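## Task

Scene 1: pull the black key fob out of the drawer of the small wooden box and set it directly on the table surface, not on top of anything. Then close the drawer. The box must stay roughly in its current spot and orientation, and the other item must remain inside the drawer.

## Robot and tools

ROBOT. There are two arms, left_arm and right_arm. Each is mounted on a tilted plate, and both plates hang from a shared metal frame behind them. For the clearance check, a plate and its half of the frame belong to that arm. Calibrated base poses in the scene frame: left_arm (+0.048, +0.320, +0.317) m, quat_wxyz (+0.957, -0.123, +0.264, +0.004); right_arm (+0.034, -0.209, +0.317) m, quat_wxyz (+0.957, +0.118, +0.266, +0.011). Joint ranges in rad, base to gripper: waist -2.618 to 3.054, shoulder 0 to 3.142, elbow 0 to 3.142 (straight at 2.901), wrist pitch and wrist yaw -1.571 to 1.571, wrist roll -2.094 to 2.094.

FRAME. The scene frame has its origin at table-top height, midway between the nominal bases. +z points up, +x points out over the table, and left_arm sits on the +y side. Arm names do not correspond to image sides. On each gripper the fingers point along its own +z axis and close along its own y axis. end_effector_position is the point between the finger pads, just under 1 cm behind the tips. Reported poses can be off by a few cm, more at long reach.

ROW FORMAT. Every command row holds 16 numbers in one list covering both arms: x, y, z, qw, qx, qy, qz, opening for left_arm, then the same eight for right_arm. Always send all 16, even if one arm stays still. x, y, z is an absolute gripper position in metres in the scene frame. qw..qz is an absolute orientation quaternion, w first. Opening runs from -1 (closed, 0 mm gap) to +1 (fully open, about 87 mm); 0.5 gives about 69 mm, 0 about 43 mm, and -0.5 about 18 mm. To hold an arm still, resend its last reported pose and the opening it needs. To keep an orientation steady, repeat your own target quaternion rather than the drifted reported one.

execute_actions(actions, cameras). With an empty list it only reports the state. One action {"rows": [...], "steps": n} runs up to 15 control steps of 1/30 s. Each row covers one step, and the last row repeats to fill the count. A wait {"steps": n} (up to 300) counts from the previous result, so your reply time is included. The call is refused if a target lies more than 0.6 m from the arm's last reported position along any gripper axis. Results arrive 5 steps before the action finishes, so an action needs at least 5 steps. Pictures come only with an empty list or when cameras asks for them.

move(target, speed, blend, blocking, cameras). target is one 16-number row or a list of up to 15 rows, with no distance limit; each row is an absolute pose per arm. Grippers travel in straight lines, all finishing together, lasting at least 0.5 s and capped at 10 s. speed is in m/s (0.002 to 0.5, default 0.25), with rotation capped at twice that in rad/s. blend (m) rounds corners in a list. blocking=false returns about 0.5 s after start. Openings of the first row are sent at the start; openings of later rows are sent after arriving there and coming to rest. Paths ignore obstacles and the other arm, and grippers lag and can overshoot, especially with a nearly straight arm. The result adds a move: line with the ending (done, off_target, moving, held, fault) and any limits (paced means clipped, held means steps were withheld). Done means within 10 mm and 2 degrees; it says nothing about contact. Steer around an arm's own base, since passing close can flip its shoulder posture.

wait(seconds 0 to 10): lets time pass, returning early if a move ends. stop(): brakes a running move; fingers keep going. zoom_image(camera, region [x0, y0, x1, y1] in pixels, at most 504 by 504) enlarges part of the newest image from cam_high, cam_low, cam_left_wrist or cam_right_wrist (each 672x504). finished_scene(scene 1 or 2) closes the scene for good and begins the next.

CONTROL. Each step the commanded pose is clipped to 100 mm and 20 degrees from the measured pose, and damped inverse kinematics then favours position. Friction and gravity can leave the gripper low, short or tilted; small moves may not happen or may go sideways. Check the pose after every motion and correct tilt. Hand target in a result shows the pose now being driven toward. A held step keeps being retried.

GRIPPING. grip_measured reports the finger motor on the same -1..1 scale, with an error up to about 0.043. To grasp, command roughly 0.04 below the reading at first contact for full force (about 20 N per pad). Very thin parts get weaker grip. Fast closing can squeeze too hard.

TORQUES AND HEAT. Joint torques include the arm's own weight, carry fixed offsets and noise, are positive toward larger joint values, and joints 1 to 3 wrap at ±28 N m. Holding loads, stretched poses or pushing at unreachable targets heat motors: MOTOR HOT appears at 75 °C, at 90 °C the arm folds and stays idle, and at 100 °C it goes limp. Velocities reading within noise means at rest.

AVOID. Do not let anything drop off the table or be left off it. Avoid releasing moving items, slamming, hard hits, strong pushes and collisions between the arms, and any arm stop. Random tugs on a held part or a loose object may occur. Do not shove the box away or rotate it while working the drawer.

Each tool is called by a JSON object that holds its "method" and its "body", one argument or row to a line.

## Session

{"method": "execute_actions", "body": {
  "actions": []
}}

Scene clock: 0.00 s of 6000.00 s.
left_arm: end_effector_position=(+0.0998, +0.1270, +0.2928) grip_measured=+1.000 end_effector_quat_wxyz=(-0.035, +0.687, +0.534, -0.491) | right_arm: end_effector_position=(+0.4542, -0.2631, +0.1802) grip_measured=+1.000 end_effector_quat_wxyz=(+0.210, +0.029, +0.971, -0.113)
Joint positions: left_arm=[-0.98 1.552 0.577 -0.527 0.448 0.878 1] | right_arm=[0.037 1.58 0.906 0.109 0.457 -0.116 1]
Joint velocities: within noise
Joint torques (N m): no reading
Motor temperatures (°C): left_arm=[26 35 37 31 25 28 24] | right_arm=[25 31 31 31 29 29 29]
Heat: left arm: 37 °C; right arm: 31 °C.
Hand target: left_arm +0.1015, +0.1262, +0.2930; -0.032, +0.687, +0.535, -0.491 | right_arm +0.4606, -0.2645, +0.1858; +0.220, +0.033, +0.968, -0.113

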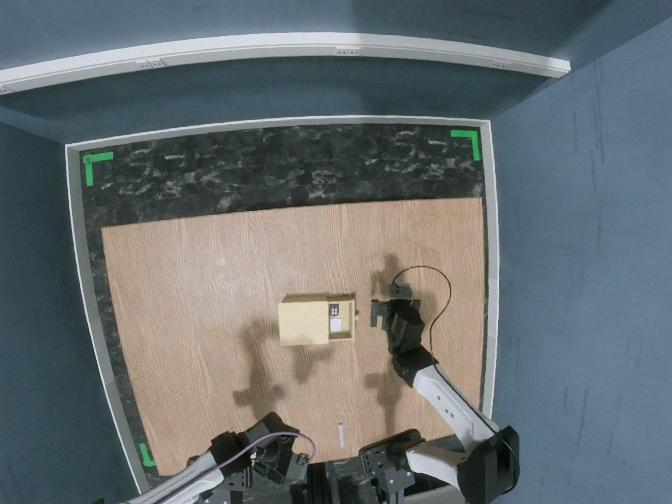

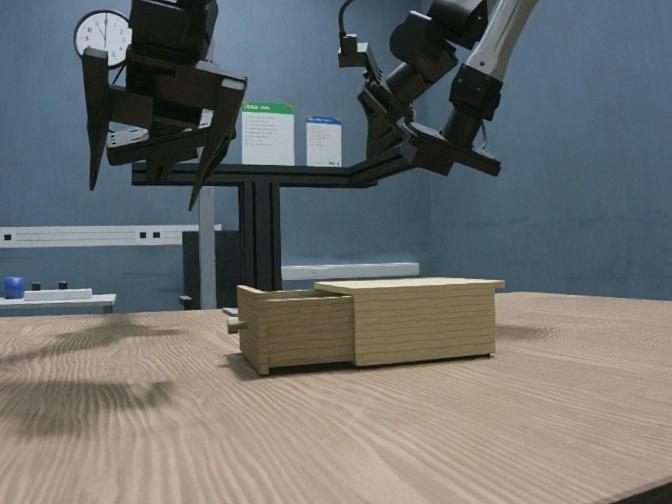

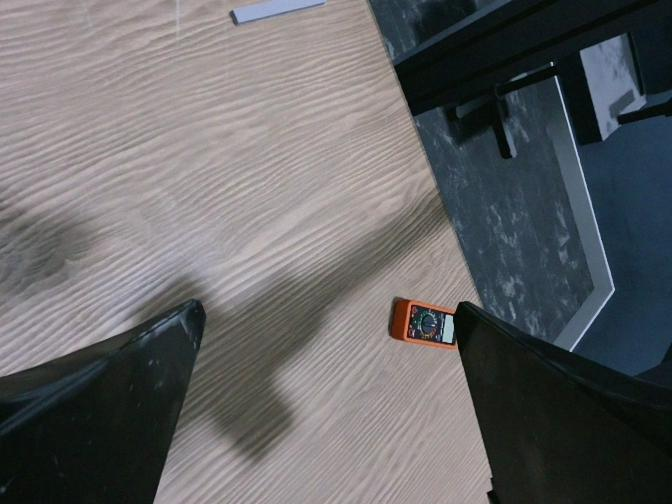

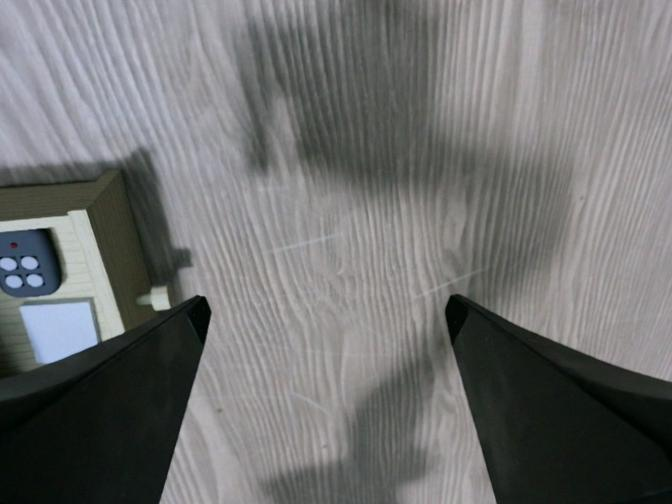

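{"method": "zoom_image", "body": {
  "camera": "cam_high",
  "region": [260, 270, 420, 390]
}}

{"method": "zoom_image", "body": {
  "camera": "cam_right_wrist",
  "region": [0, 150, 240, 400]
}}

{"method": "zoom_image", "body": {
  "camera": "cam_low",
  "region": [200, 250, 520, 400]
}}

Scaled by 3.150 from the camera's 672x504 image, which has a finer 960x720 frame.

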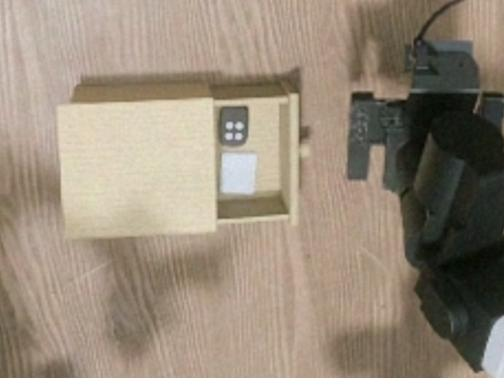

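Scaled by 2.016 from the camera's 672x504 image, which has a finer 960x720 frame.

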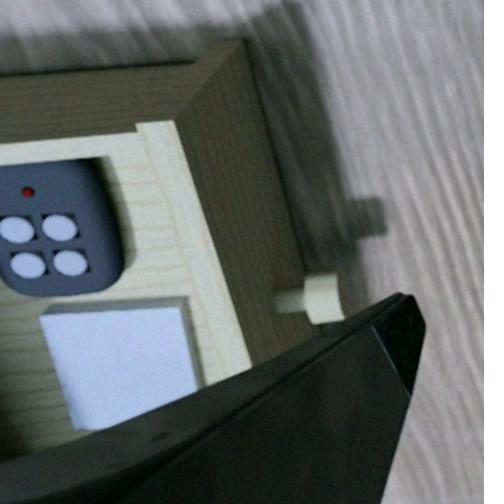

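Scaled by 1.575 from the camera's 672x504 image, which has a finer 960x720 frame.

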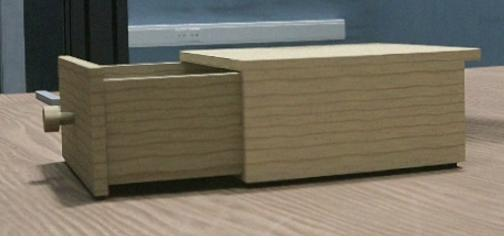

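{"method": "move", "body": {
  "target": [0.0998, 0.1270, 0.2928, -0.035, 0.687, 0.534, -0.491, 1, 0.43, -0.15, 0.19, 0, 0, 0.985, 0.174, 1],
  "speed": 0.15
}}

Scene clock: 5.53 s of 6000.00 s.
left_arm: end_effector_position=(+0.0998, +0.1270, +0.2928) grip_measured=+1.000 end_effector_quat_wxyz=(-0.035, +0.687, +0.534, -0.491) | right_arm: end_effector_position=(+0.4285, -0.1577, +0.1909) grip_measured=+1.000 end_effector_quat_wxyz=(+0.006, +0.001, +0.986, +0.165)
Joint positions: left_arm=[-0.98 1.552 0.577 -0.527 0.448 0.878 1] | right_arm=[0.063 1.75 1.297 -0.569 -0.064 0.014 1]
Joint velocities: within noise
Joint torques (N m): left_arm=[-3.22 -4.08 3.81 0.44 0.54 0.18] | right_arm=[4.03 -7.2 7.53 0.08 -0.29 -0.11]
Motor temperatures (°C): left_arm=[26 36 38 31 25 28 24] | right_arm=[25 32 32 31 29 29 29]
Heat: left arm: 38 °C; right arm: 32 °C.
Hand target: left_arm +0.0999, +0.1270, +0.2928; -0.035, +0.687, +0.534, -0.491 | right_arm +0.4298, -0.1500, +0.1901; +0.000, +0.000, +0.985, +0.174
Off the commanded pose: left_arm 0.000 m, 0 deg | right_arm 0.008 m, 1 deg.
Kept back: nothing.
move: done
camera_calibration:
cam_right_wrist: T_world_to_cam=[[0.0199588, -0.944913, -0.326712, -0.0969845], [-0.647599, -0.26118, 0.715821, 0.119317], [-0.76172, 0.197292, -0.617138, 0.611758], [0, 0, 0, 1]] pos_world=[0.545193, -0.181173, 0.260443]

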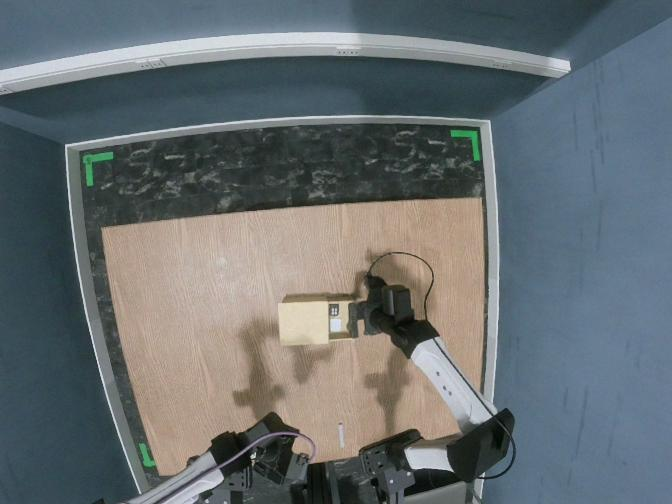

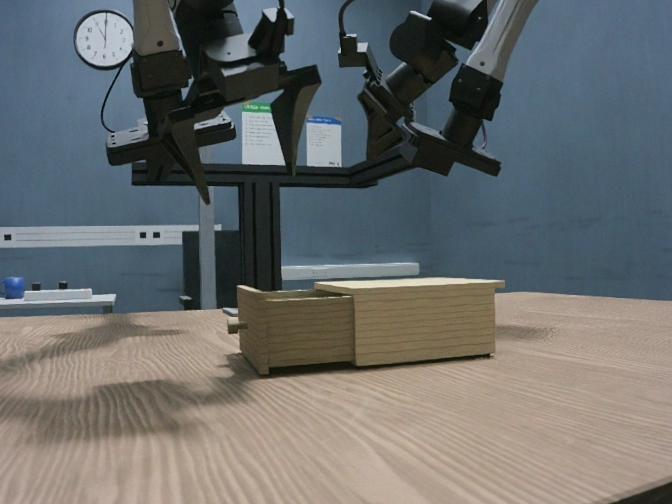

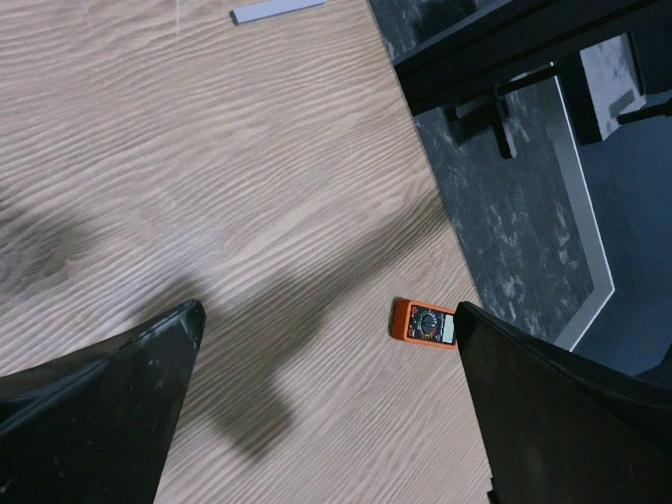

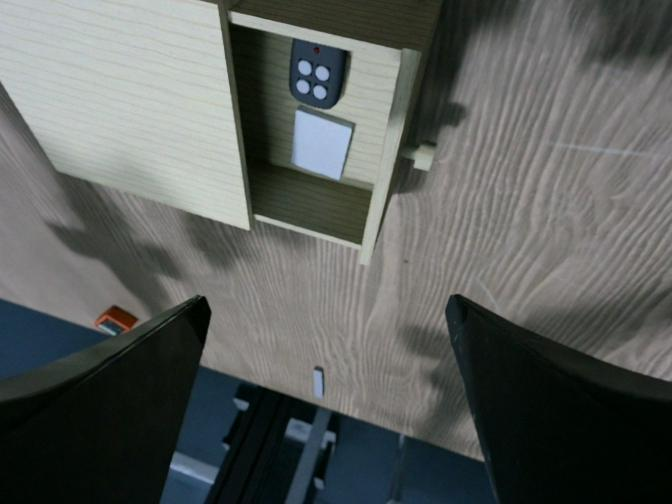

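{"method": "zoom_image", "body": {
  "camera": "cam_low",
  "region": [90, 0, 410, 240]
}}

{"method": "zoom_image", "body": {
  "camera": "cam_right_wrist",
  "region": [200, 0, 460, 280]
}}

Scaled by 1.575 from the camera's 672x504 image, which has a finer 960x720 frame.

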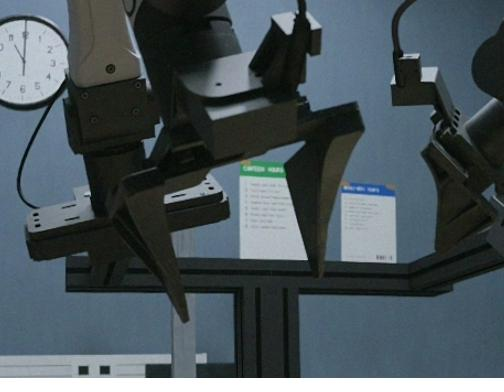

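Scaled by 1.800 from the camera's 672x504 image, which has a finer 960x720 frame.

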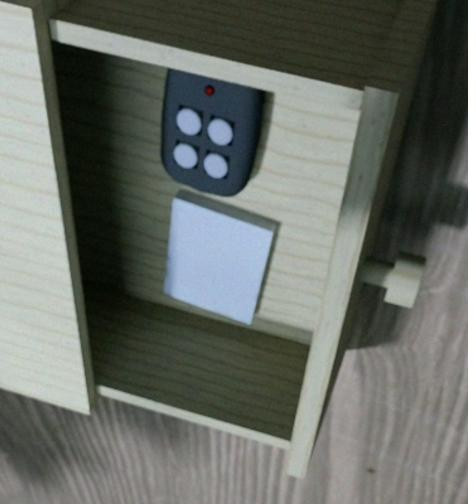

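{"method": "move", "body": {
  "target": [
    [0.0998, 0.1270, 0.2928, -0.035, 0.687, 0.534, -0.491, 1, 0.395, -0.118, 0.13, 0, 0, 1, 0, -1],
    [0.0998, 0.1270, 0.2928, -0.035, 0.687, 0.534, -0.491, 1, 0.395, -0.118, 0.085, 0, 0, 1, 0, -1]
  ],
  "speed": [0.15, 0.06]
}}

Scene clock: 11.70 s of 6000.00 s.
left_arm: end_effector_position=(+0.0998, +0.1270, +0.2928) grip_measured=+1.000 end_effector_quat_wxyz=(-0.035, +0.687, +0.534, -0.491) | right_arm: end_effector_position=(+0.3901, -0.1156, +0.0913) grip_measured=-0.973 end_effector_quat_wxyz=(-0.004, -0.002, +1.000, +0.002)
Joint positions: left_arm=[-0.98 1.552 0.577 -0.527 0.448 0.878 1] | right_arm=[0.249 2.059 1.236 -0.275 0.351 0.182 0.013]
Joint velocities: within noise
Joint torques (N m): left_arm=[-3.23 -4.08 3.78 0.44 0.53 0.18] | right_arm=[3.37 -7.1 5.22 0.34 0.01 -0.28]
Motor temperatures (°C): left_arm=[26 36 38 31 25 28 24] | right_arm=[26 33 32 31 29 29 29]
Heat: left arm: 38 °C; right arm: 33 °C.
Hand target: left_arm +0.0999, +0.1270, +0.2928; -0.035, +0.687, +0.534, -0.491 | right_arm +0.3949, -0.1182, +0.0852; +0.000, +0.000, +1.000, +0.000
Off the commanded pose: left_arm 0.000 m, 0 deg | right_arm 0.008 m, 1 deg.
Kept back: nothing.
move: done
camera_calibration:
cam_right_wrist: T_world_to_cam=[[0.0242925, -0.999683, -0.0066816, -0.126222], [-0.631505, -0.0205262, 0.7751, 0.192921], [-0.774991, -0.0146096, -0.631803, 0.494789], [0, 0, 0, 1]] pos_world=[0.508354, -0.114993, 0.162233]

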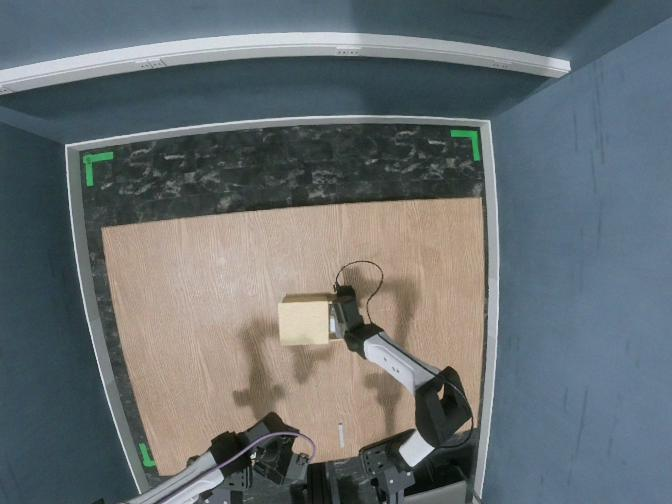

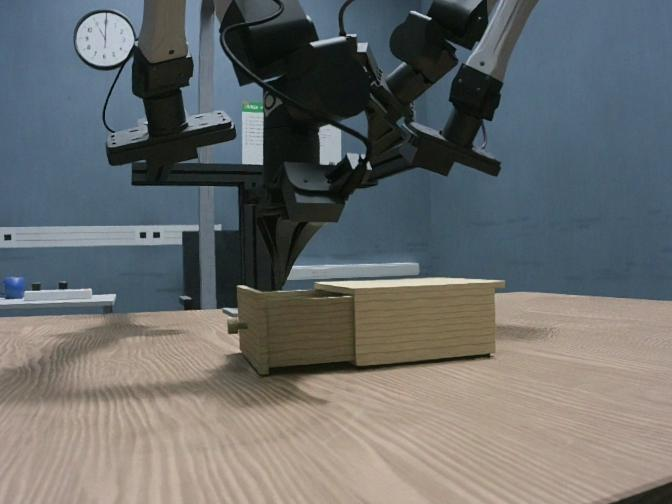

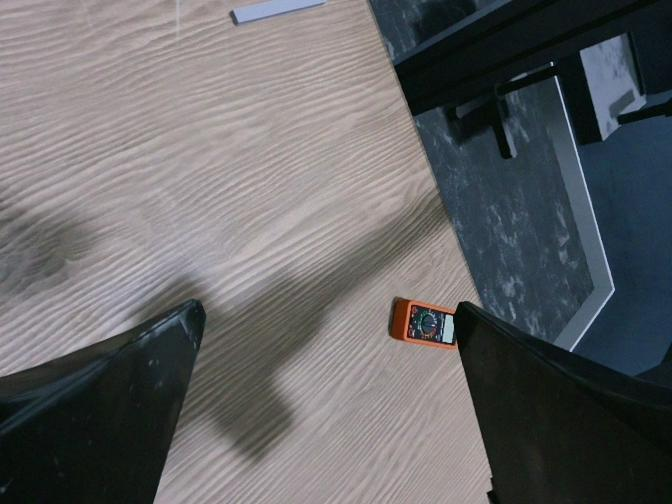

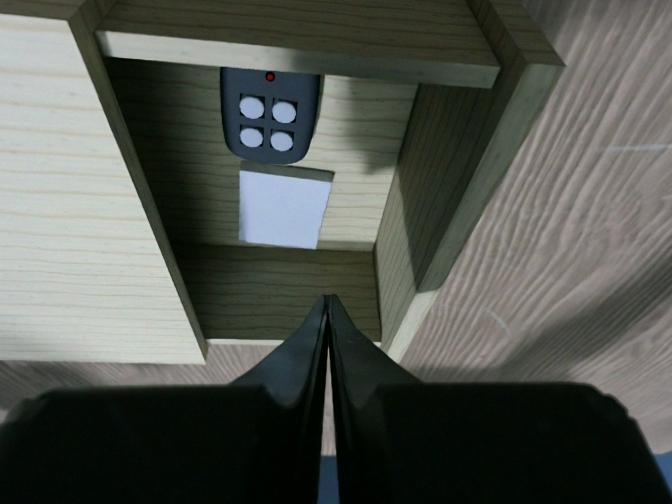

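{"method": "move", "body": {
  "target": [
    [0.0998, 0.1270, 0.2928, -0.035, 0.687, 0.534, -0.491, 1, 0.40, -0.122, 0.045, 0, 0, 1, 0, -1],
    [0.0998, 0.1270, 0.2928, -0.035, 0.687, 0.534, -0.491, 1, 0.40, -0.145, 0.045, 0, 0, 1, 0, -1]
  ],
  "speed": [0.08, 0.04],
  "cameras": ["cam_low", "cam_right_wrist"]
}}

Scene clock: 13.47 s of 6000.00 s.
left_arm: end_effector_position=(+0.0998, +0.1270, +0.2928) grip_measured=+1.000 end_effector_quat_wxyz=(-0.035, +0.687, +0.534, -0.491) | right_arm: end_effector_position=(+0.3977, -0.1365, +0.0463) grip_measured=-0.973 end_effector_quat_wxyz=(-0.005, +0.000, +1.000, +0.005)
Joint positions: left_arm=[-0.98 1.552 0.577 -0.527 0.448 0.878 1] | right_arm=[0.158 2.183 1.3 -0.19 0.304 0.101 0.013]
Joint velocities: within noise
Joint torques (N m): left_arm=[-3.18 -4.07 3.77 0.43 0.55 0.2] | right_arm=[2.55 -9.28 2.32 0.34 0.02 -0.31]
Motor temperatures (°C): left_arm=[26 36 38 31 25 28 24] | right_arm=[26 33 32 31 28 29 29]
Heat: left arm: 38 °C; right arm: 33 °C.
Hand target: left_arm +0.0999, +0.1270, +0.2928; -0.035, +0.687, +0.534, -0.491 | right_arm +0.3999, -0.1450, +0.0450; +0.000, +0.000, +1.000, +0.000
Off the commanded pose: left_arm 0.000 m, 0 deg | right_arm 0.009 m, 1 deg.
Kept back: nothing.
move: done
camera_calibration:
cam_right_wrist: T_world_to_cam=[[0.0213178, -0.999711, -0.011136, -0.146224], [-0.629685, -0.0220774, 0.776537, 0.231152], [-0.776558, -0.00954185, -0.629973, 0.473101], [0, 0, 0, 1]] pos_world=[0.51606, -0.136564, 0.116915]
Images, in order (width x height): cam_low 672x504, cam_right_wrist 672x504.

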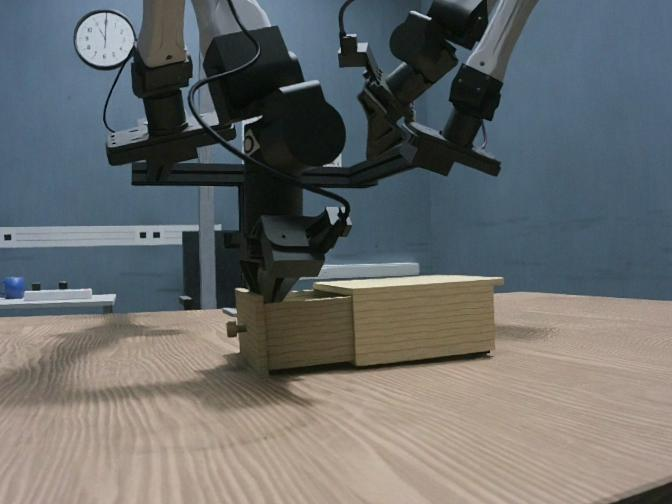

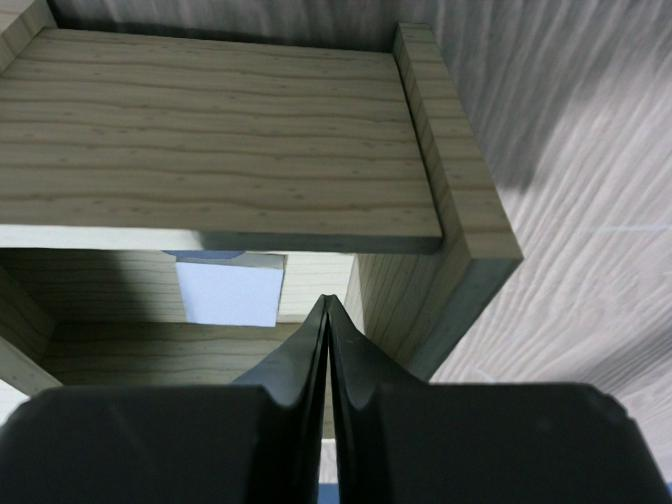

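{"method": "move", "body": {
  "target": [0.0998, 0.1270, 0.2928, -0.035, 0.687, 0.534, -0.491, 1, 0.40, -0.165, 0.045, 0, 0, 1, 0, -1],
  "speed": 0.04,
  "cameras": ["cam_low", "cam_right_wrist", "cam_high"]
}}

Scene clock: 14.53 s of 6000.00 s.
left_arm: end_effector_position=(+0.0998, +0.1270, +0.2928) grip_measured=+1.000 end_effector_quat_wxyz=(-0.035, +0.687, +0.534, -0.491) | right_arm: end_effector_position=(+0.3931, -0.1407, +0.0414) grip_measured=-0.973 end_effector_quat_wxyz=(-0.010, -0.001, +1.000, +0.027)
Joint positions: left_arm=[-0.98 1.552 0.577 -0.527 0.448 0.878 1] | right_arm=[0.126 2.183 1.283 -0.171 0.243 0.072 0.013]
Joint velocities: within noise
Joint torques (N m): left_arm=[-3.21 -4.04 3.84 0.43 0.54 0.19] | right_arm=[1.11 -11.12 1.95 0.23 0.35 -0.51]
Motor temperatures (°C): left_arm=[26 36 38 31 25 28 24] | right_arm=[26 33 32 31 28 29 29]
Heat: left arm: 38 °C; right arm: 33 °C.
Hand target: left_arm +0.0999, +0.1270, +0.2928; -0.035, +0.687, +0.534, -0.491 | right_arm +0.3995, -0.1645, +0.0450; -0.001, +0.000, +1.000, +0.000
Off the commanded pose: left_arm 0.000 m, 0 deg | right_arm 0.025 m, 3 deg.
Kept back: nothing.
move: off_target (right_arm)
camera_calibration:
cam_right_wrist: T_world_to_cam=[[0.0219098, -0.998161, -0.0565212, -0.148527], [-0.622149, -0.0578669, 0.780757, 0.223803], [-0.782592, 0.0180584, -0.622273, 0.472432], [0, 0, 0, 1]] pos_world=[0.512214, -0.143834, 0.110851]
Images, in order (width x height): cam_high 672x504, cam_low 672x504, cam_right_wrist 672x504.

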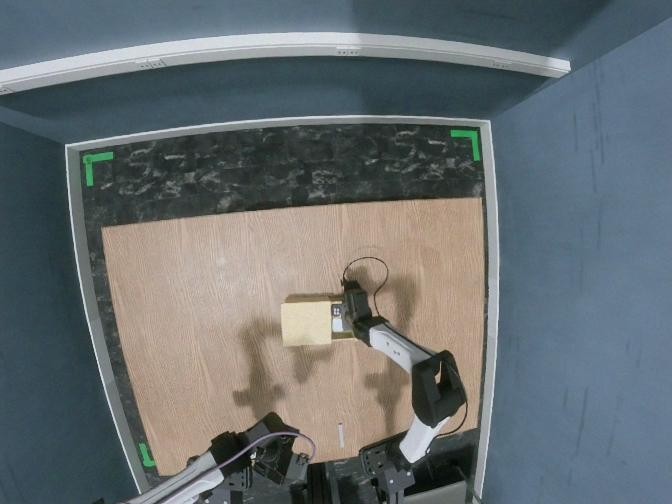

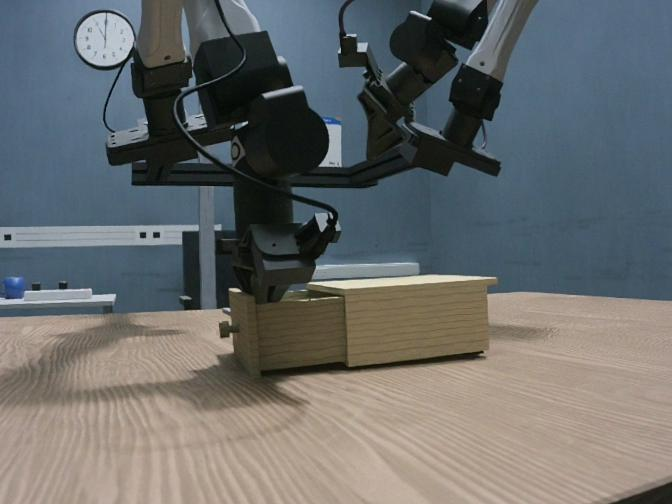

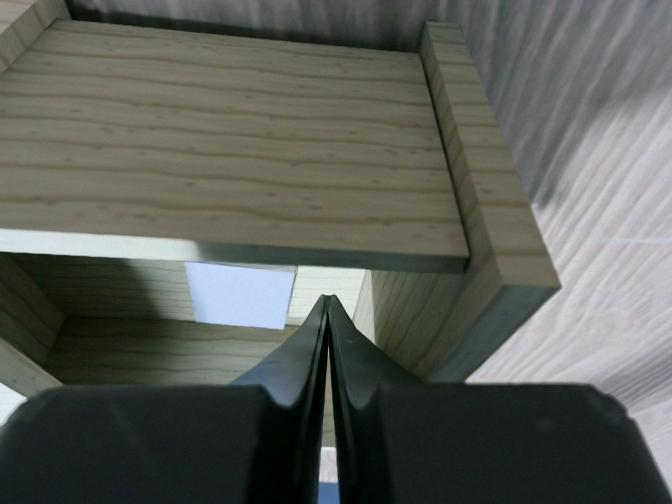

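{"method": "move", "body": {
  "target": [
    [0.0998, 0.1270, 0.2928, -0.035, 0.687, 0.534, -0.491, 1, 0.395, -0.125, 0.045, 0, 0, 1, 0, -1],
    [0.0998, 0.1270, 0.2928, -0.035, 0.687, 0.534, -0.491, 1, 0.40, -0.128, 0.11, 0, 0, 1, 0, -1]
  ],
  "speed": [0.05, 0.1],
  "cameras": ["cam_low", "cam_right_wrist", "cam_high"]
}}

{"method": "zoom_image", "body": {
  "camera": "cam_low",
  "region": [200, 180, 380, 380]
}}

Scene clock: 17.10 s of 6000.00 s.
left_arm: end_effector_position=(+0.0998, +0.1270, +0.2928) grip_measured=+1.000 end_effector_quat_wxyz=(-0.035, +0.687, +0.534, -0.491) | right_arm: end_effector_position=(+0.3943, -0.1283, +0.0973) grip_measured=-0.973 end_effector_quat_wxyz=(-0.011, -0.003, +1.000, +0.001)
Joint positions: left_arm=[-0.98 1.552 0.577 -0.527 0.448 0.878 1] | right_arm=[0.222 2.036 1.251 -0.318 0.34 0.16 0.013]
Joint velocities: within noise
Joint torques (N m): left_arm=[-3.21 -4.12 3.79 0.43 0.54 0.18] | right_arm=[5.48 -11.63 3.06 0.1 0.11 -0.06]
Motor temperatures (°C): left_arm=[26 37 38 31 25 28 24] | right_arm=[26 34 32 31 28 29 29]
Heat: left arm: 38 °C; right arm: 34 °C.
Hand target: left_arm +0.0999, +0.1270, +0.2928; -0.035, +0.687, +0.534, -0.491 | right_arm +0.3999, -0.1280, +0.1095; +0.000, +0.000, +1.000, +0.000
Off the commanded pose: left_arm 0.000 m, 0 deg | right_arm 0.014 m, 1 deg.
Kept back: nothing.
move: off_target (right_arm)
camera_calibration:
cam_right_wrist: T_world_to_cam=[[0.0263489, -0.999645, -0.00405747, -0.14004], [-0.621242, -0.0195545, 0.783375, 0.185927], [-0.783176, -0.0181204, -0.621536, 0.503439], [0, 0, 0, 1]] pos_world=[0.513477, -0.127232, 0.166687]
Images, in order (width x height): cam_high 672x504, cam_low 672x504, cam_right_wrist 672x504.

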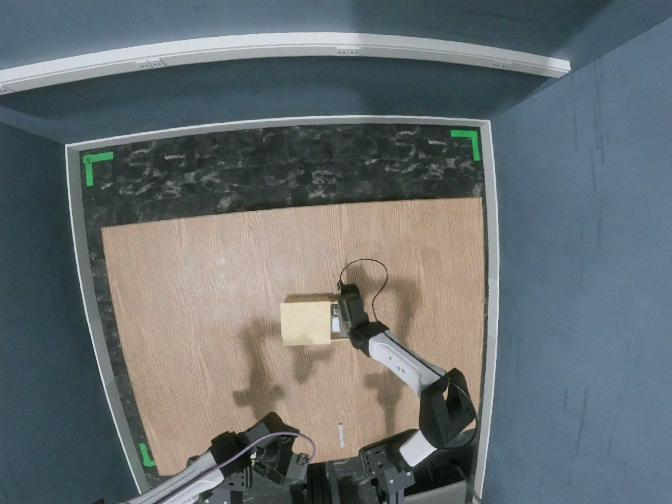

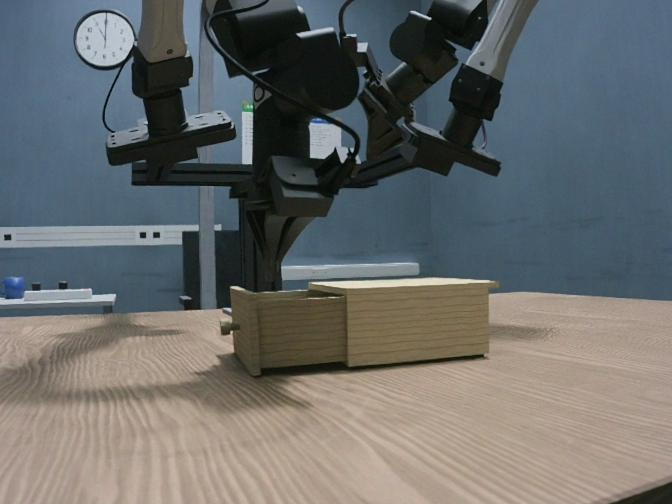

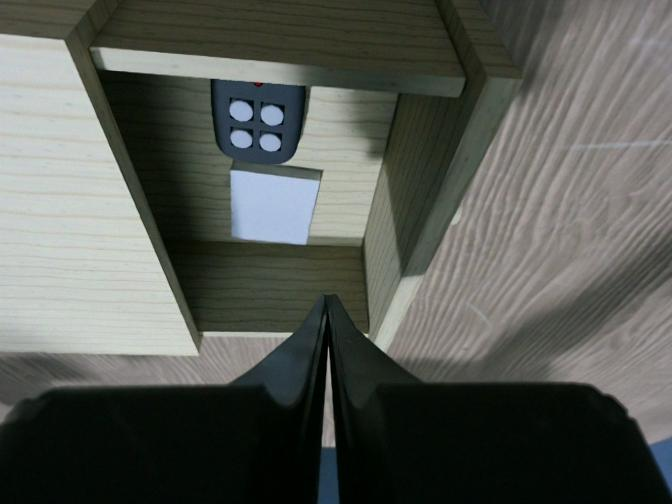

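Scaled by 2.520 from the camera's 672x504 image, which has a finer 960x720 frame.

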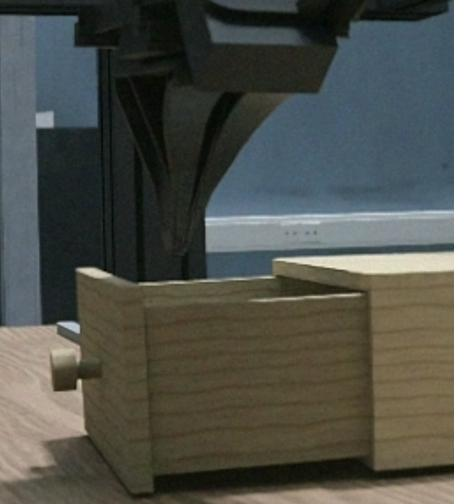

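{"method": "move", "body": {
  "target": [0.0998, 0.1270, 0.2928, -0.035, 0.687, 0.534, -0.491, 1, 0.38, -0.135, 0.16, 0, 0.7071, 0.7071, 0, -1],
  "speed": 0.3
}}

{"method": "zoom_image", "body": {
  "camera": "cam_low",
  "region": [180, 80, 430, 380]
}}

Scene clock: 23.93 s of 6000.00 s.
left_arm: end_effector_position=(+0.0998, +0.1270, +0.2928) grip_measured=+1.000 end_effector_quat_wxyz=(-0.035, +0.687, +0.534, -0.491) | right_arm: end_effector_position=(+0.3696, -0.1324, +0.1511) grip_measured=-0.973 end_effector_quat_wxyz=(-0.013, +0.697, +0.717, -0.016)
Joint positions: left_arm=[-0.98 1.552 0.577 -0.527 0.448 0.878 1] | right_arm=[0.175 1.688 0.892 -0.315 0.322 1.671 0.013]
Joint velocities: within noise
Joint torques (N m): left_arm=[-3.23 -4.1 3.77 0.43 0.54 0.19] | right_arm=[2.62 -9.83 2.73 0.18 0.1 -0.06]
Motor temperatures (°C): left_arm=[27 37 39 30 25 28 24] | right_arm=[26 36 32 31 28 29 29]
Heat: left arm: 39 °C; right arm: 36 °C.
Hand target: left_arm +0.0999, +0.1270, +0.2928; -0.035, +0.687, +0.534, -0.491 | right_arm +0.3799, -0.1351, +0.1598; +0.000, +0.707, +0.707, +0.000
Off the commanded pose: left_arm 0.000 m, 0 deg | right_arm 0.014 m, 3 deg.
Kept back: nothing.
move: off_target (right_arm)
camera_calibration:
cam_right_wrist: T_world_to_cam=[[-0.998052, -0.0483206, 0.0394745, 0.354699], [-0.000672589, 0.640951, 0.767581, -0.0111965], [-0.0623912, 0.766059, -0.639735, 0.357579], [0, 0, 0, 1]] pos_world=[0.37631, -0.249611, 0.223348]

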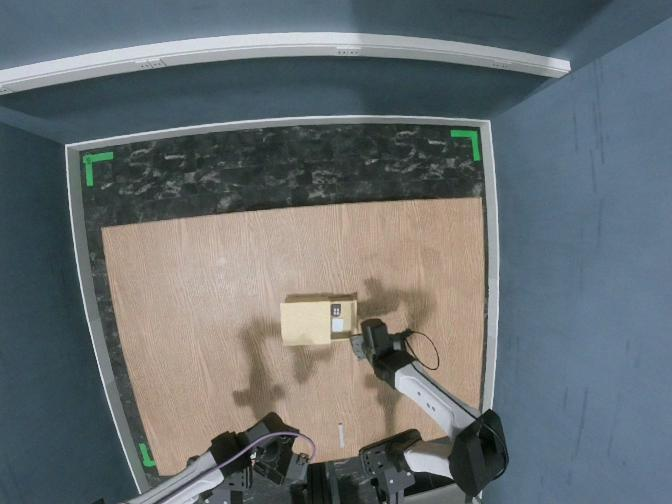

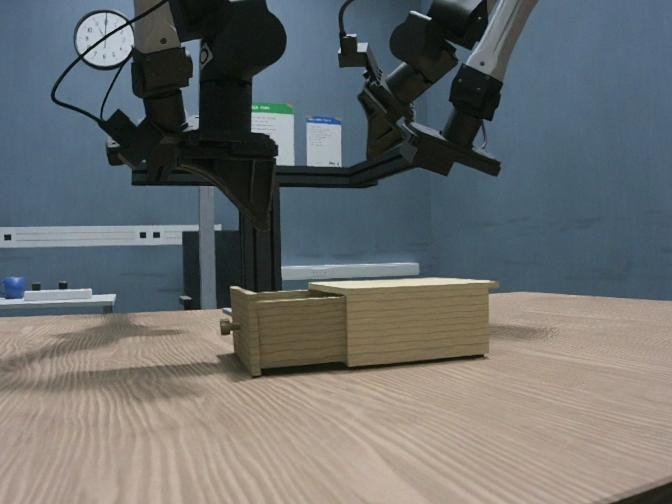

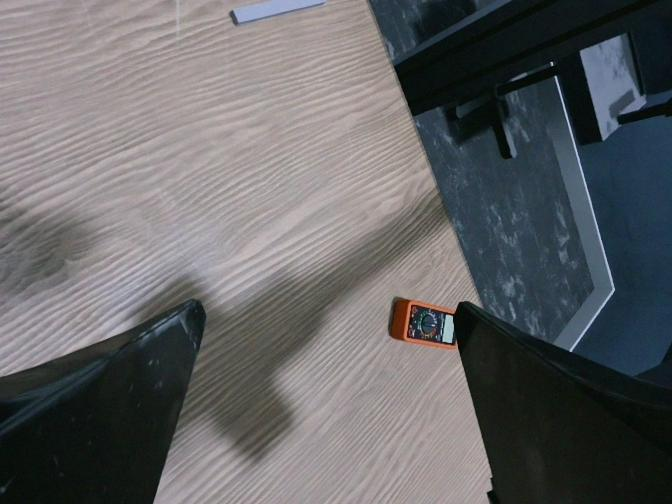

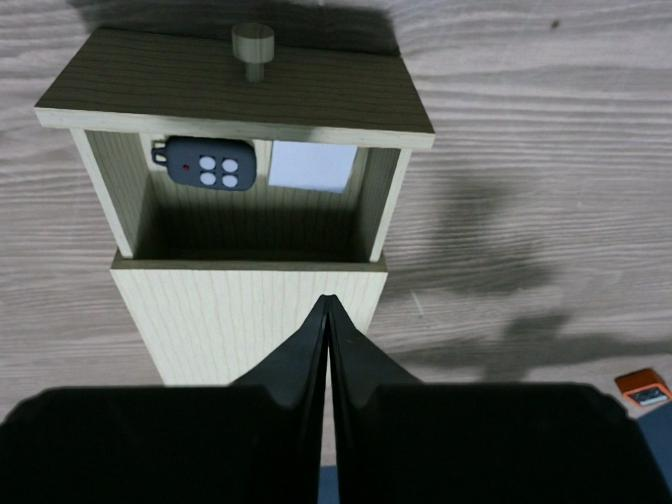

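Scaled by 1.680 from the camera's 672x504 image, which has a finer 960x720 frame.

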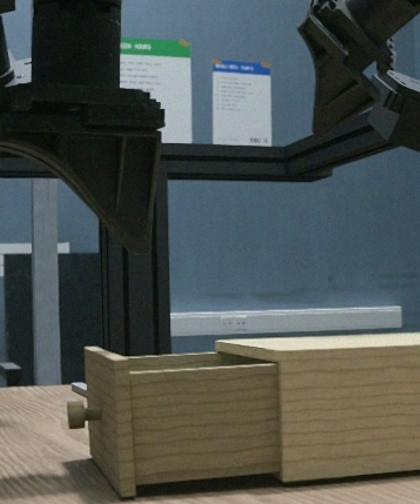

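{"method": "zoom_image", "body": {
  "camera": "cam_high",
  "region": [275, 285, 375, 360]
}}

{"method": "zoom_image", "body": {
  "camera": "cam_right_wrist",
  "region": [20, 10, 460, 340]
}}

Scaled by 5.040 from the camera's 672x504 image, which has a finer 960x720 frame.

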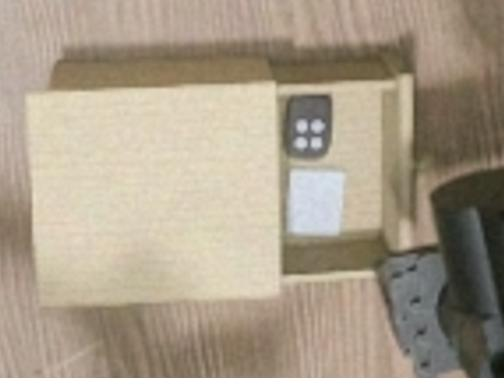

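Scaled by 1.145 from the camera's 672x504 image, which has a finer 960x720 frame.

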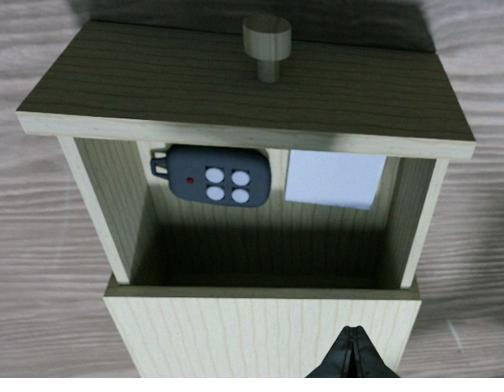

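{"method": "move", "body": {
  "target": [
    [0.0998, 0.1270, 0.2928, -0.035, 0.687, 0.534, -0.491, 1, 0.375, -0.140, 0.11, 0, 0, 0.9976, -0.0698, -1],
    [0.0998, 0.1270, 0.2928, -0.035, 0.687, 0.534, -0.491, 1, 0.375, -0.140, 0.05, 0, 0, 0.9976, -0.0698, -1]
  ],
  "speed": [0.3, 0.08],
  "cameras": ["cam_low", "cam_right_wrist"]
}}

{"method": "zoom_image", "body": {
  "camera": "cam_low",
  "region": [180, 180, 430, 380]
}}

Scene clock: 32.43 s of 6000.00 s.
left_arm: end_effector_position=(+0.0998, +0.1270, +0.2928) grip_measured=+1.000 end_effector_quat_wxyz=(-0.035, +0.687, +0.534, -0.491) | right_arm: end_effector_position=(+0.3724, -0.1390, +0.0565) grip_measured=-0.973 end_effector_quat_wxyz=(-0.002, -0.002, +0.997, -0.072)
Joint positions: left_arm=[-0.98 1.552 0.577 -0.527 0.448 0.878 1] | right_arm=[0.231 2.157 1.201 -0.159 0.491 0.175 0.013]
Joint velocities: within noise
Joint torques (N m): left_arm=[-3.21 -4.01 3.82 0.43 0.54 0.19] | right_arm=[3.36 -6.95 4.12 0.27 0.02 -0.23]
Motor temperatures (°C): left_arm=[27 37 39 30 25 28 24] | right_arm=[26 37 32 30 28 29 29]
Heat: left arm: 39 °C; right arm: 37 °C.
Hand target: left_arm +0.0999, +0.1270, +0.2928; -0.035, +0.687, +0.534, -0.491 | right_arm +0.3749, -0.1400, +0.0502; +0.000, +0.000, +0.998, -0.070
Off the commanded pose: left_arm 0.000 m, 0 deg | right_arm 0.007 m, 0 deg.
Kept back: nothing.
move: done
camera_calibration:
cam_right_wrist: T_world_to_cam=[[0.0248266, -0.989497, 0.142404, -0.156599], [-0.635902, 0.0942825, 0.765989, 0.226301], [-0.77137, -0.109572, -0.626883, 0.44389], [0, 0, 0, 1]] pos_world=[0.490197, -0.127653, 0.127223]
Images, in order (width x height): cam_low 672x504, cam_right_wrist 672x504.

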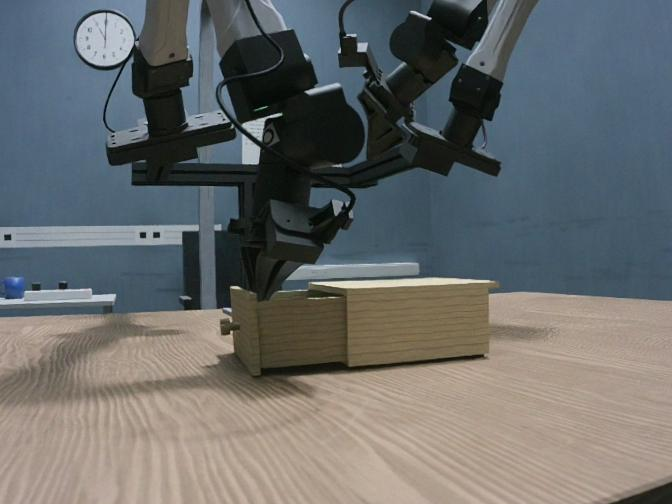

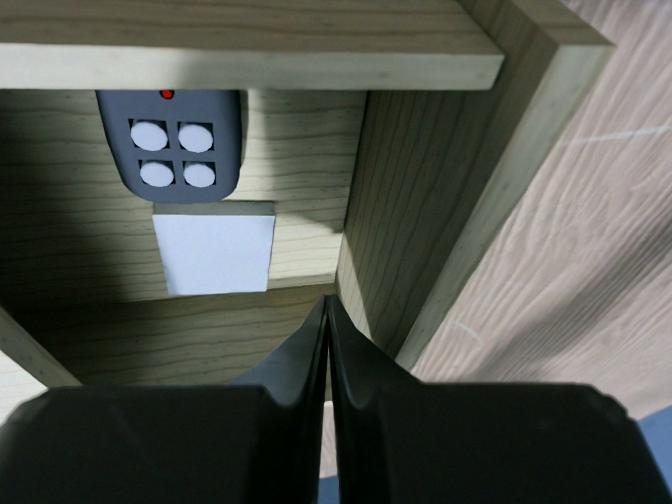

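Scaled by 2.016 from the camera's 672x504 image, which has a finer 960x720 frame.

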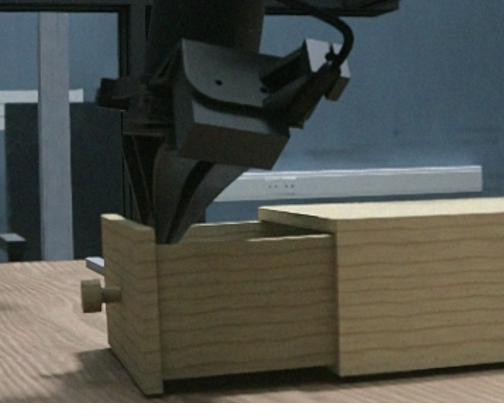

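{"method": "move", "body": {
  "target": [
    [0.0998, 0.1270, 0.2928, -0.035, 0.687, 0.534, -0.491, 1, 0.357, -0.139, 0.045, 0, 0, 0.9976, -0.0698, -1],
    [0.0998, 0.1270, 0.2928, -0.035, 0.687, 0.534, -0.491, 1, 0.357, -0.139, 0.016, 0, 0, 0.9976, -0.0698, -1]
  ],
  "speed": [0.1, 0.05],
  "cameras": ["cam_low", "cam_right_wrist"]
}}

Scene clock: 34.00 s of 6000.00 s.
left_arm: end_effector_position=(+0.0998, +0.1270, +0.2928) grip_measured=+1.000 end_effector_quat_wxyz=(-0.035, +0.687, +0.534, -0.491) | right_arm: end_effector_position=(+0.3544, -0.1379, +0.0236) grip_measured=-0.973 end_effector_quat_wxyz=(-0.004, -0.003, +0.997, -0.073)
Joint positions: left_arm=[-0.98 1.552 0.577 -0.527 0.448 0.878 1] | right_arm=[0.212 2.255 1.181 -0.036 0.483 0.155 0.013]
Joint velocities: within noise
Joint torques (N m): left_arm=[-3.19 -4.07 3.82 0.44 0.54 0.18] | right_arm=[3.22 -6.72 3.23 0.35 0.04 -0.19]
Motor temperatures (°C): left_arm=[27 37 39 30 25 28 24] | right_arm=[26 37 32 30 28 29 29]
Heat: left arm: 39 °C; right arm: 37 °C.
Hand target: left_arm +0.0999, +0.1270, +0.2928; -0.035, +0.687, +0.534, -0.491 | right_arm +0.3570, -0.1391, +0.0162; +0.000, +0.000, +0.998, -0.070
Off the commanded pose: left_arm 0.000 m, 0 deg | right_arm 0.008 m, 1 deg.
Kept back: nothing.
move: done
camera_calibration:
cam_right_wrist: T_world_to_cam=[[0.0270227, -0.9893, 0.143373, -0.151197], [-0.632904, 0.094085, 0.768492, 0.238834], [-0.773759, -0.111508, -0.623589, 0.409955], [0, 0, 0, 1]] pos_world=[0.472451, -0.126337, 0.093779]
Images, in order (width x height): cam_low 672x504, cam_right_wrist 672x504.

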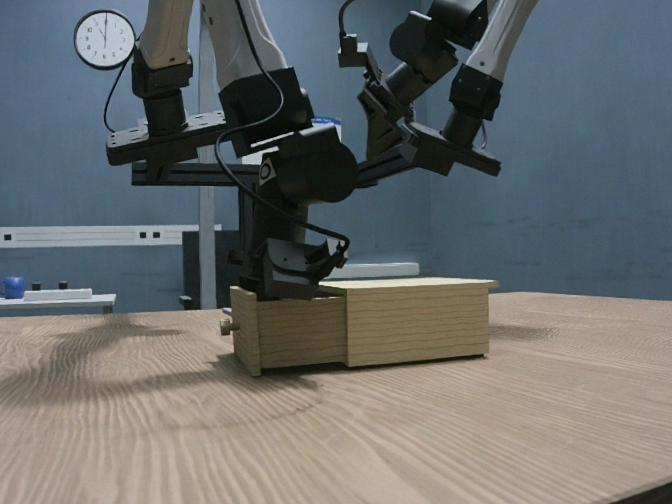

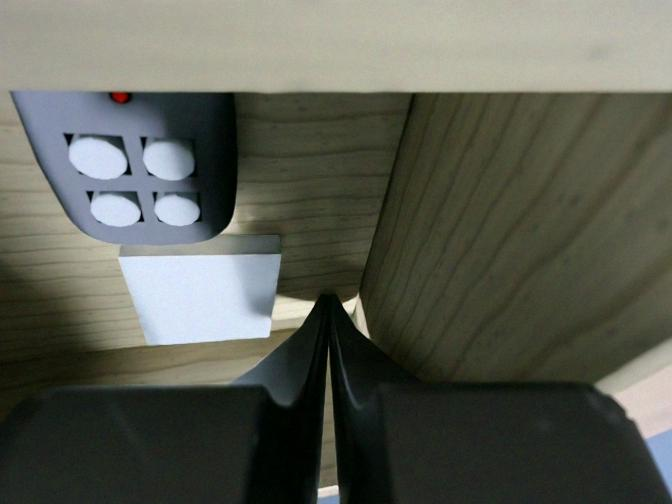

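{"method": "move", "body": {
  "target": [0.0998, 0.1270, 0.2928, -0.035, 0.687, 0.534, -0.491, 1, 0.351, -0.139, 0.008, 0, 0, 0.9976, -0.0698, -1],
  "speed": 0.05,
  "cameras": ["cam_right_wrist"]
}}

Scene clock: 34.93 s of 6000.00 s.
left_arm: end_effector_position=(+0.0998, +0.1270, +0.2928) grip_measured=+1.000 end_effector_quat_wxyz=(-0.035, +0.687, +0.534, -0.491) | right_arm: end_effector_position=(+0.3541, -0.1377, +0.0214) grip_measured=-0.973 end_effector_quat_wxyz=(-0.002, -0.006, +0.997, -0.072)
Joint positions: left_arm=[-0.98 1.552 0.577 -0.527 0.448 0.878 1] | right_arm=[0.212 2.262 1.181 -0.025 0.483 0.147 0.013]
Joint velocities: within noise
Joint torques (N m): left_arm=[-3.25 -4.01 3.82 0.44 0.54 0.19] | right_arm=[2.99 -5.38 2.18 0.62 -0.02 -0.21]
Motor temperatures (°C): left_arm=[27 37 39 30 25 28 24] | right_arm=[26 37 32 30 28 29 29]
Heat: left arm: 39 °C; right arm: 37 °C.
Hand target: left_arm +0.0999, +0.1270, +0.2928; -0.035, +0.687, +0.534, -0.491 | right_arm +0.3508, -0.1392, +0.0088; +0.000, +0.000, +0.998, -0.070
Off the commanded pose: left_arm 0.000 m, 0 deg | right_arm 0.014 m, 1 deg.
Kept back: nothing.
move: off_target (right_arm)
camera_calibration:
cam_right_wrist: T_world_to_cam=[[0.0333408, -0.989205, 0.142692, -0.152803], [-0.635205, 0.089254, 0.767169, 0.240483], [-0.771624, -0.116217, -0.625373, 0.407108], [0, 0, 0, 1]] pos_world=[0.471985, -0.125305, 0.0919071]
Images, in order (width x height): cam_right_wrist 672x504.

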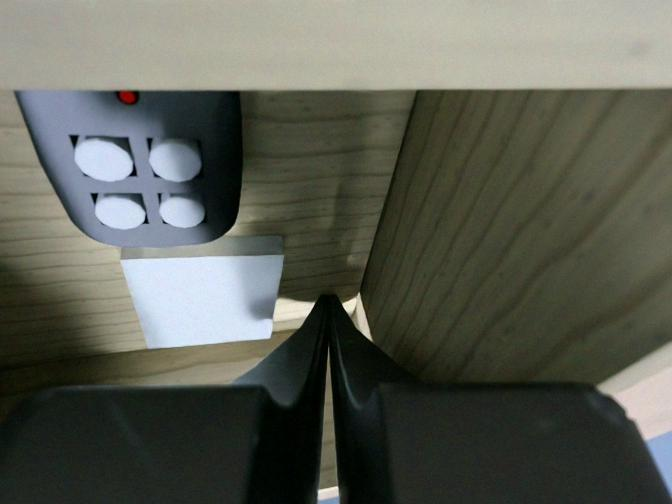

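{"method": "move", "body": {
  "target": [
    [0.0998, 0.1270, 0.2928, -0.035, 0.687, 0.534, -0.491, 1, 0.356, -0.138, 0.0175, 0, 0, 0.9976, -0.0698, -1],
    [0.0998, 0.1270, 0.2928, -0.035, 0.687, 0.534, -0.491, 1, 0.356, -0.113, 0.0175, 0, 0, 0.9976, 0.0698, -1]
  ],
  "speed": 0.05,
  "blend": 0.005,
  "cameras": ["cam_right_wrist", "cam_low"]
}}

Scene clock: 38.67 s of 6000.00 s.
left_arm: end_effector_position=(+0.0998, +0.1270, +0.2928) grip_measured=+1.000 end_effector_quat_wxyz=(-0.035, +0.687, +0.534, -0.491) | right_arm: end_effector_position=(+0.3443, -0.1198, +0.0216) grip_measured=-0.973 end_effector_quat_wxyz=(-0.026, -0.014, +0.999, +0.043)
Joint positions: left_arm=[-0.98 1.552 0.577 -0.527 0.448 0.878 1] | right_arm=[0.158 2.236 1.151 -0.023 0.223 0.083 0.013]
Joint velocities: within noise
Joint torques (N m): left_arm=[-3.22 -4.08 3.78 0.44 0.55 0.19] | right_arm=[3 -8.08 1.18 0.81 -0.52 -0.15]
Motor temperatures (°C): left_arm=[27 37 39 30 25 28 24] | right_arm=[26 37 32 31 28 29 29]
Heat: left arm: 39 °C; right arm: 37 °C.
Hand target: left_arm +0.0999, +0.1270, +0.2928; -0.035, +0.687, +0.534, -0.491 | right_arm +0.3563, -0.1134, +0.0185; -0.001, -0.001, +0.998, +0.069
Off the commanded pose: left_arm 0.000 m, 0 deg | right_arm 0.014 m, 5 deg.
Kept back: nothing.
move: off_target (right_arm)
camera_calibration:
cam_right_wrist: T_world_to_cam=[[0.045913, -0.994902, -0.0897902, -0.134845], [-0.595286, -0.0994315, 0.797338, 0.195569], [-0.802201, 0.0168426, -0.596816, 0.427567], [0, 0, 0, 1]] pos_world=[0.465605, -0.121913, 0.0871366]
Images, in order (width x height): cam_low 672x504, cam_right_wrist 672x504.

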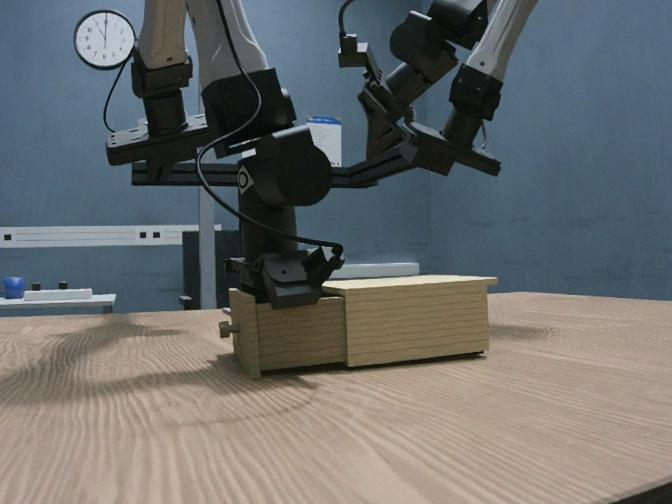

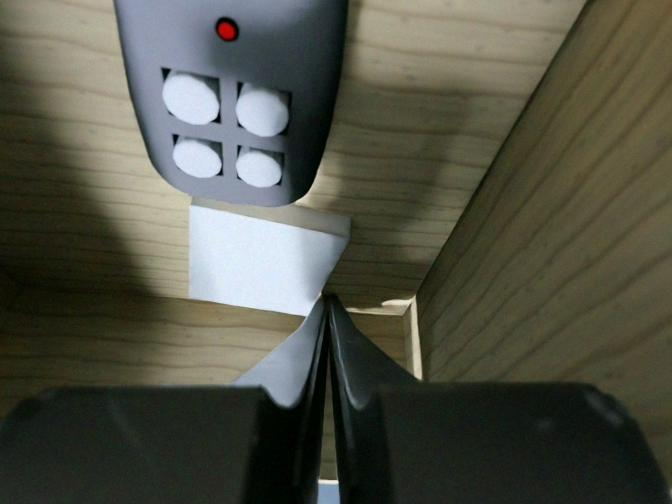

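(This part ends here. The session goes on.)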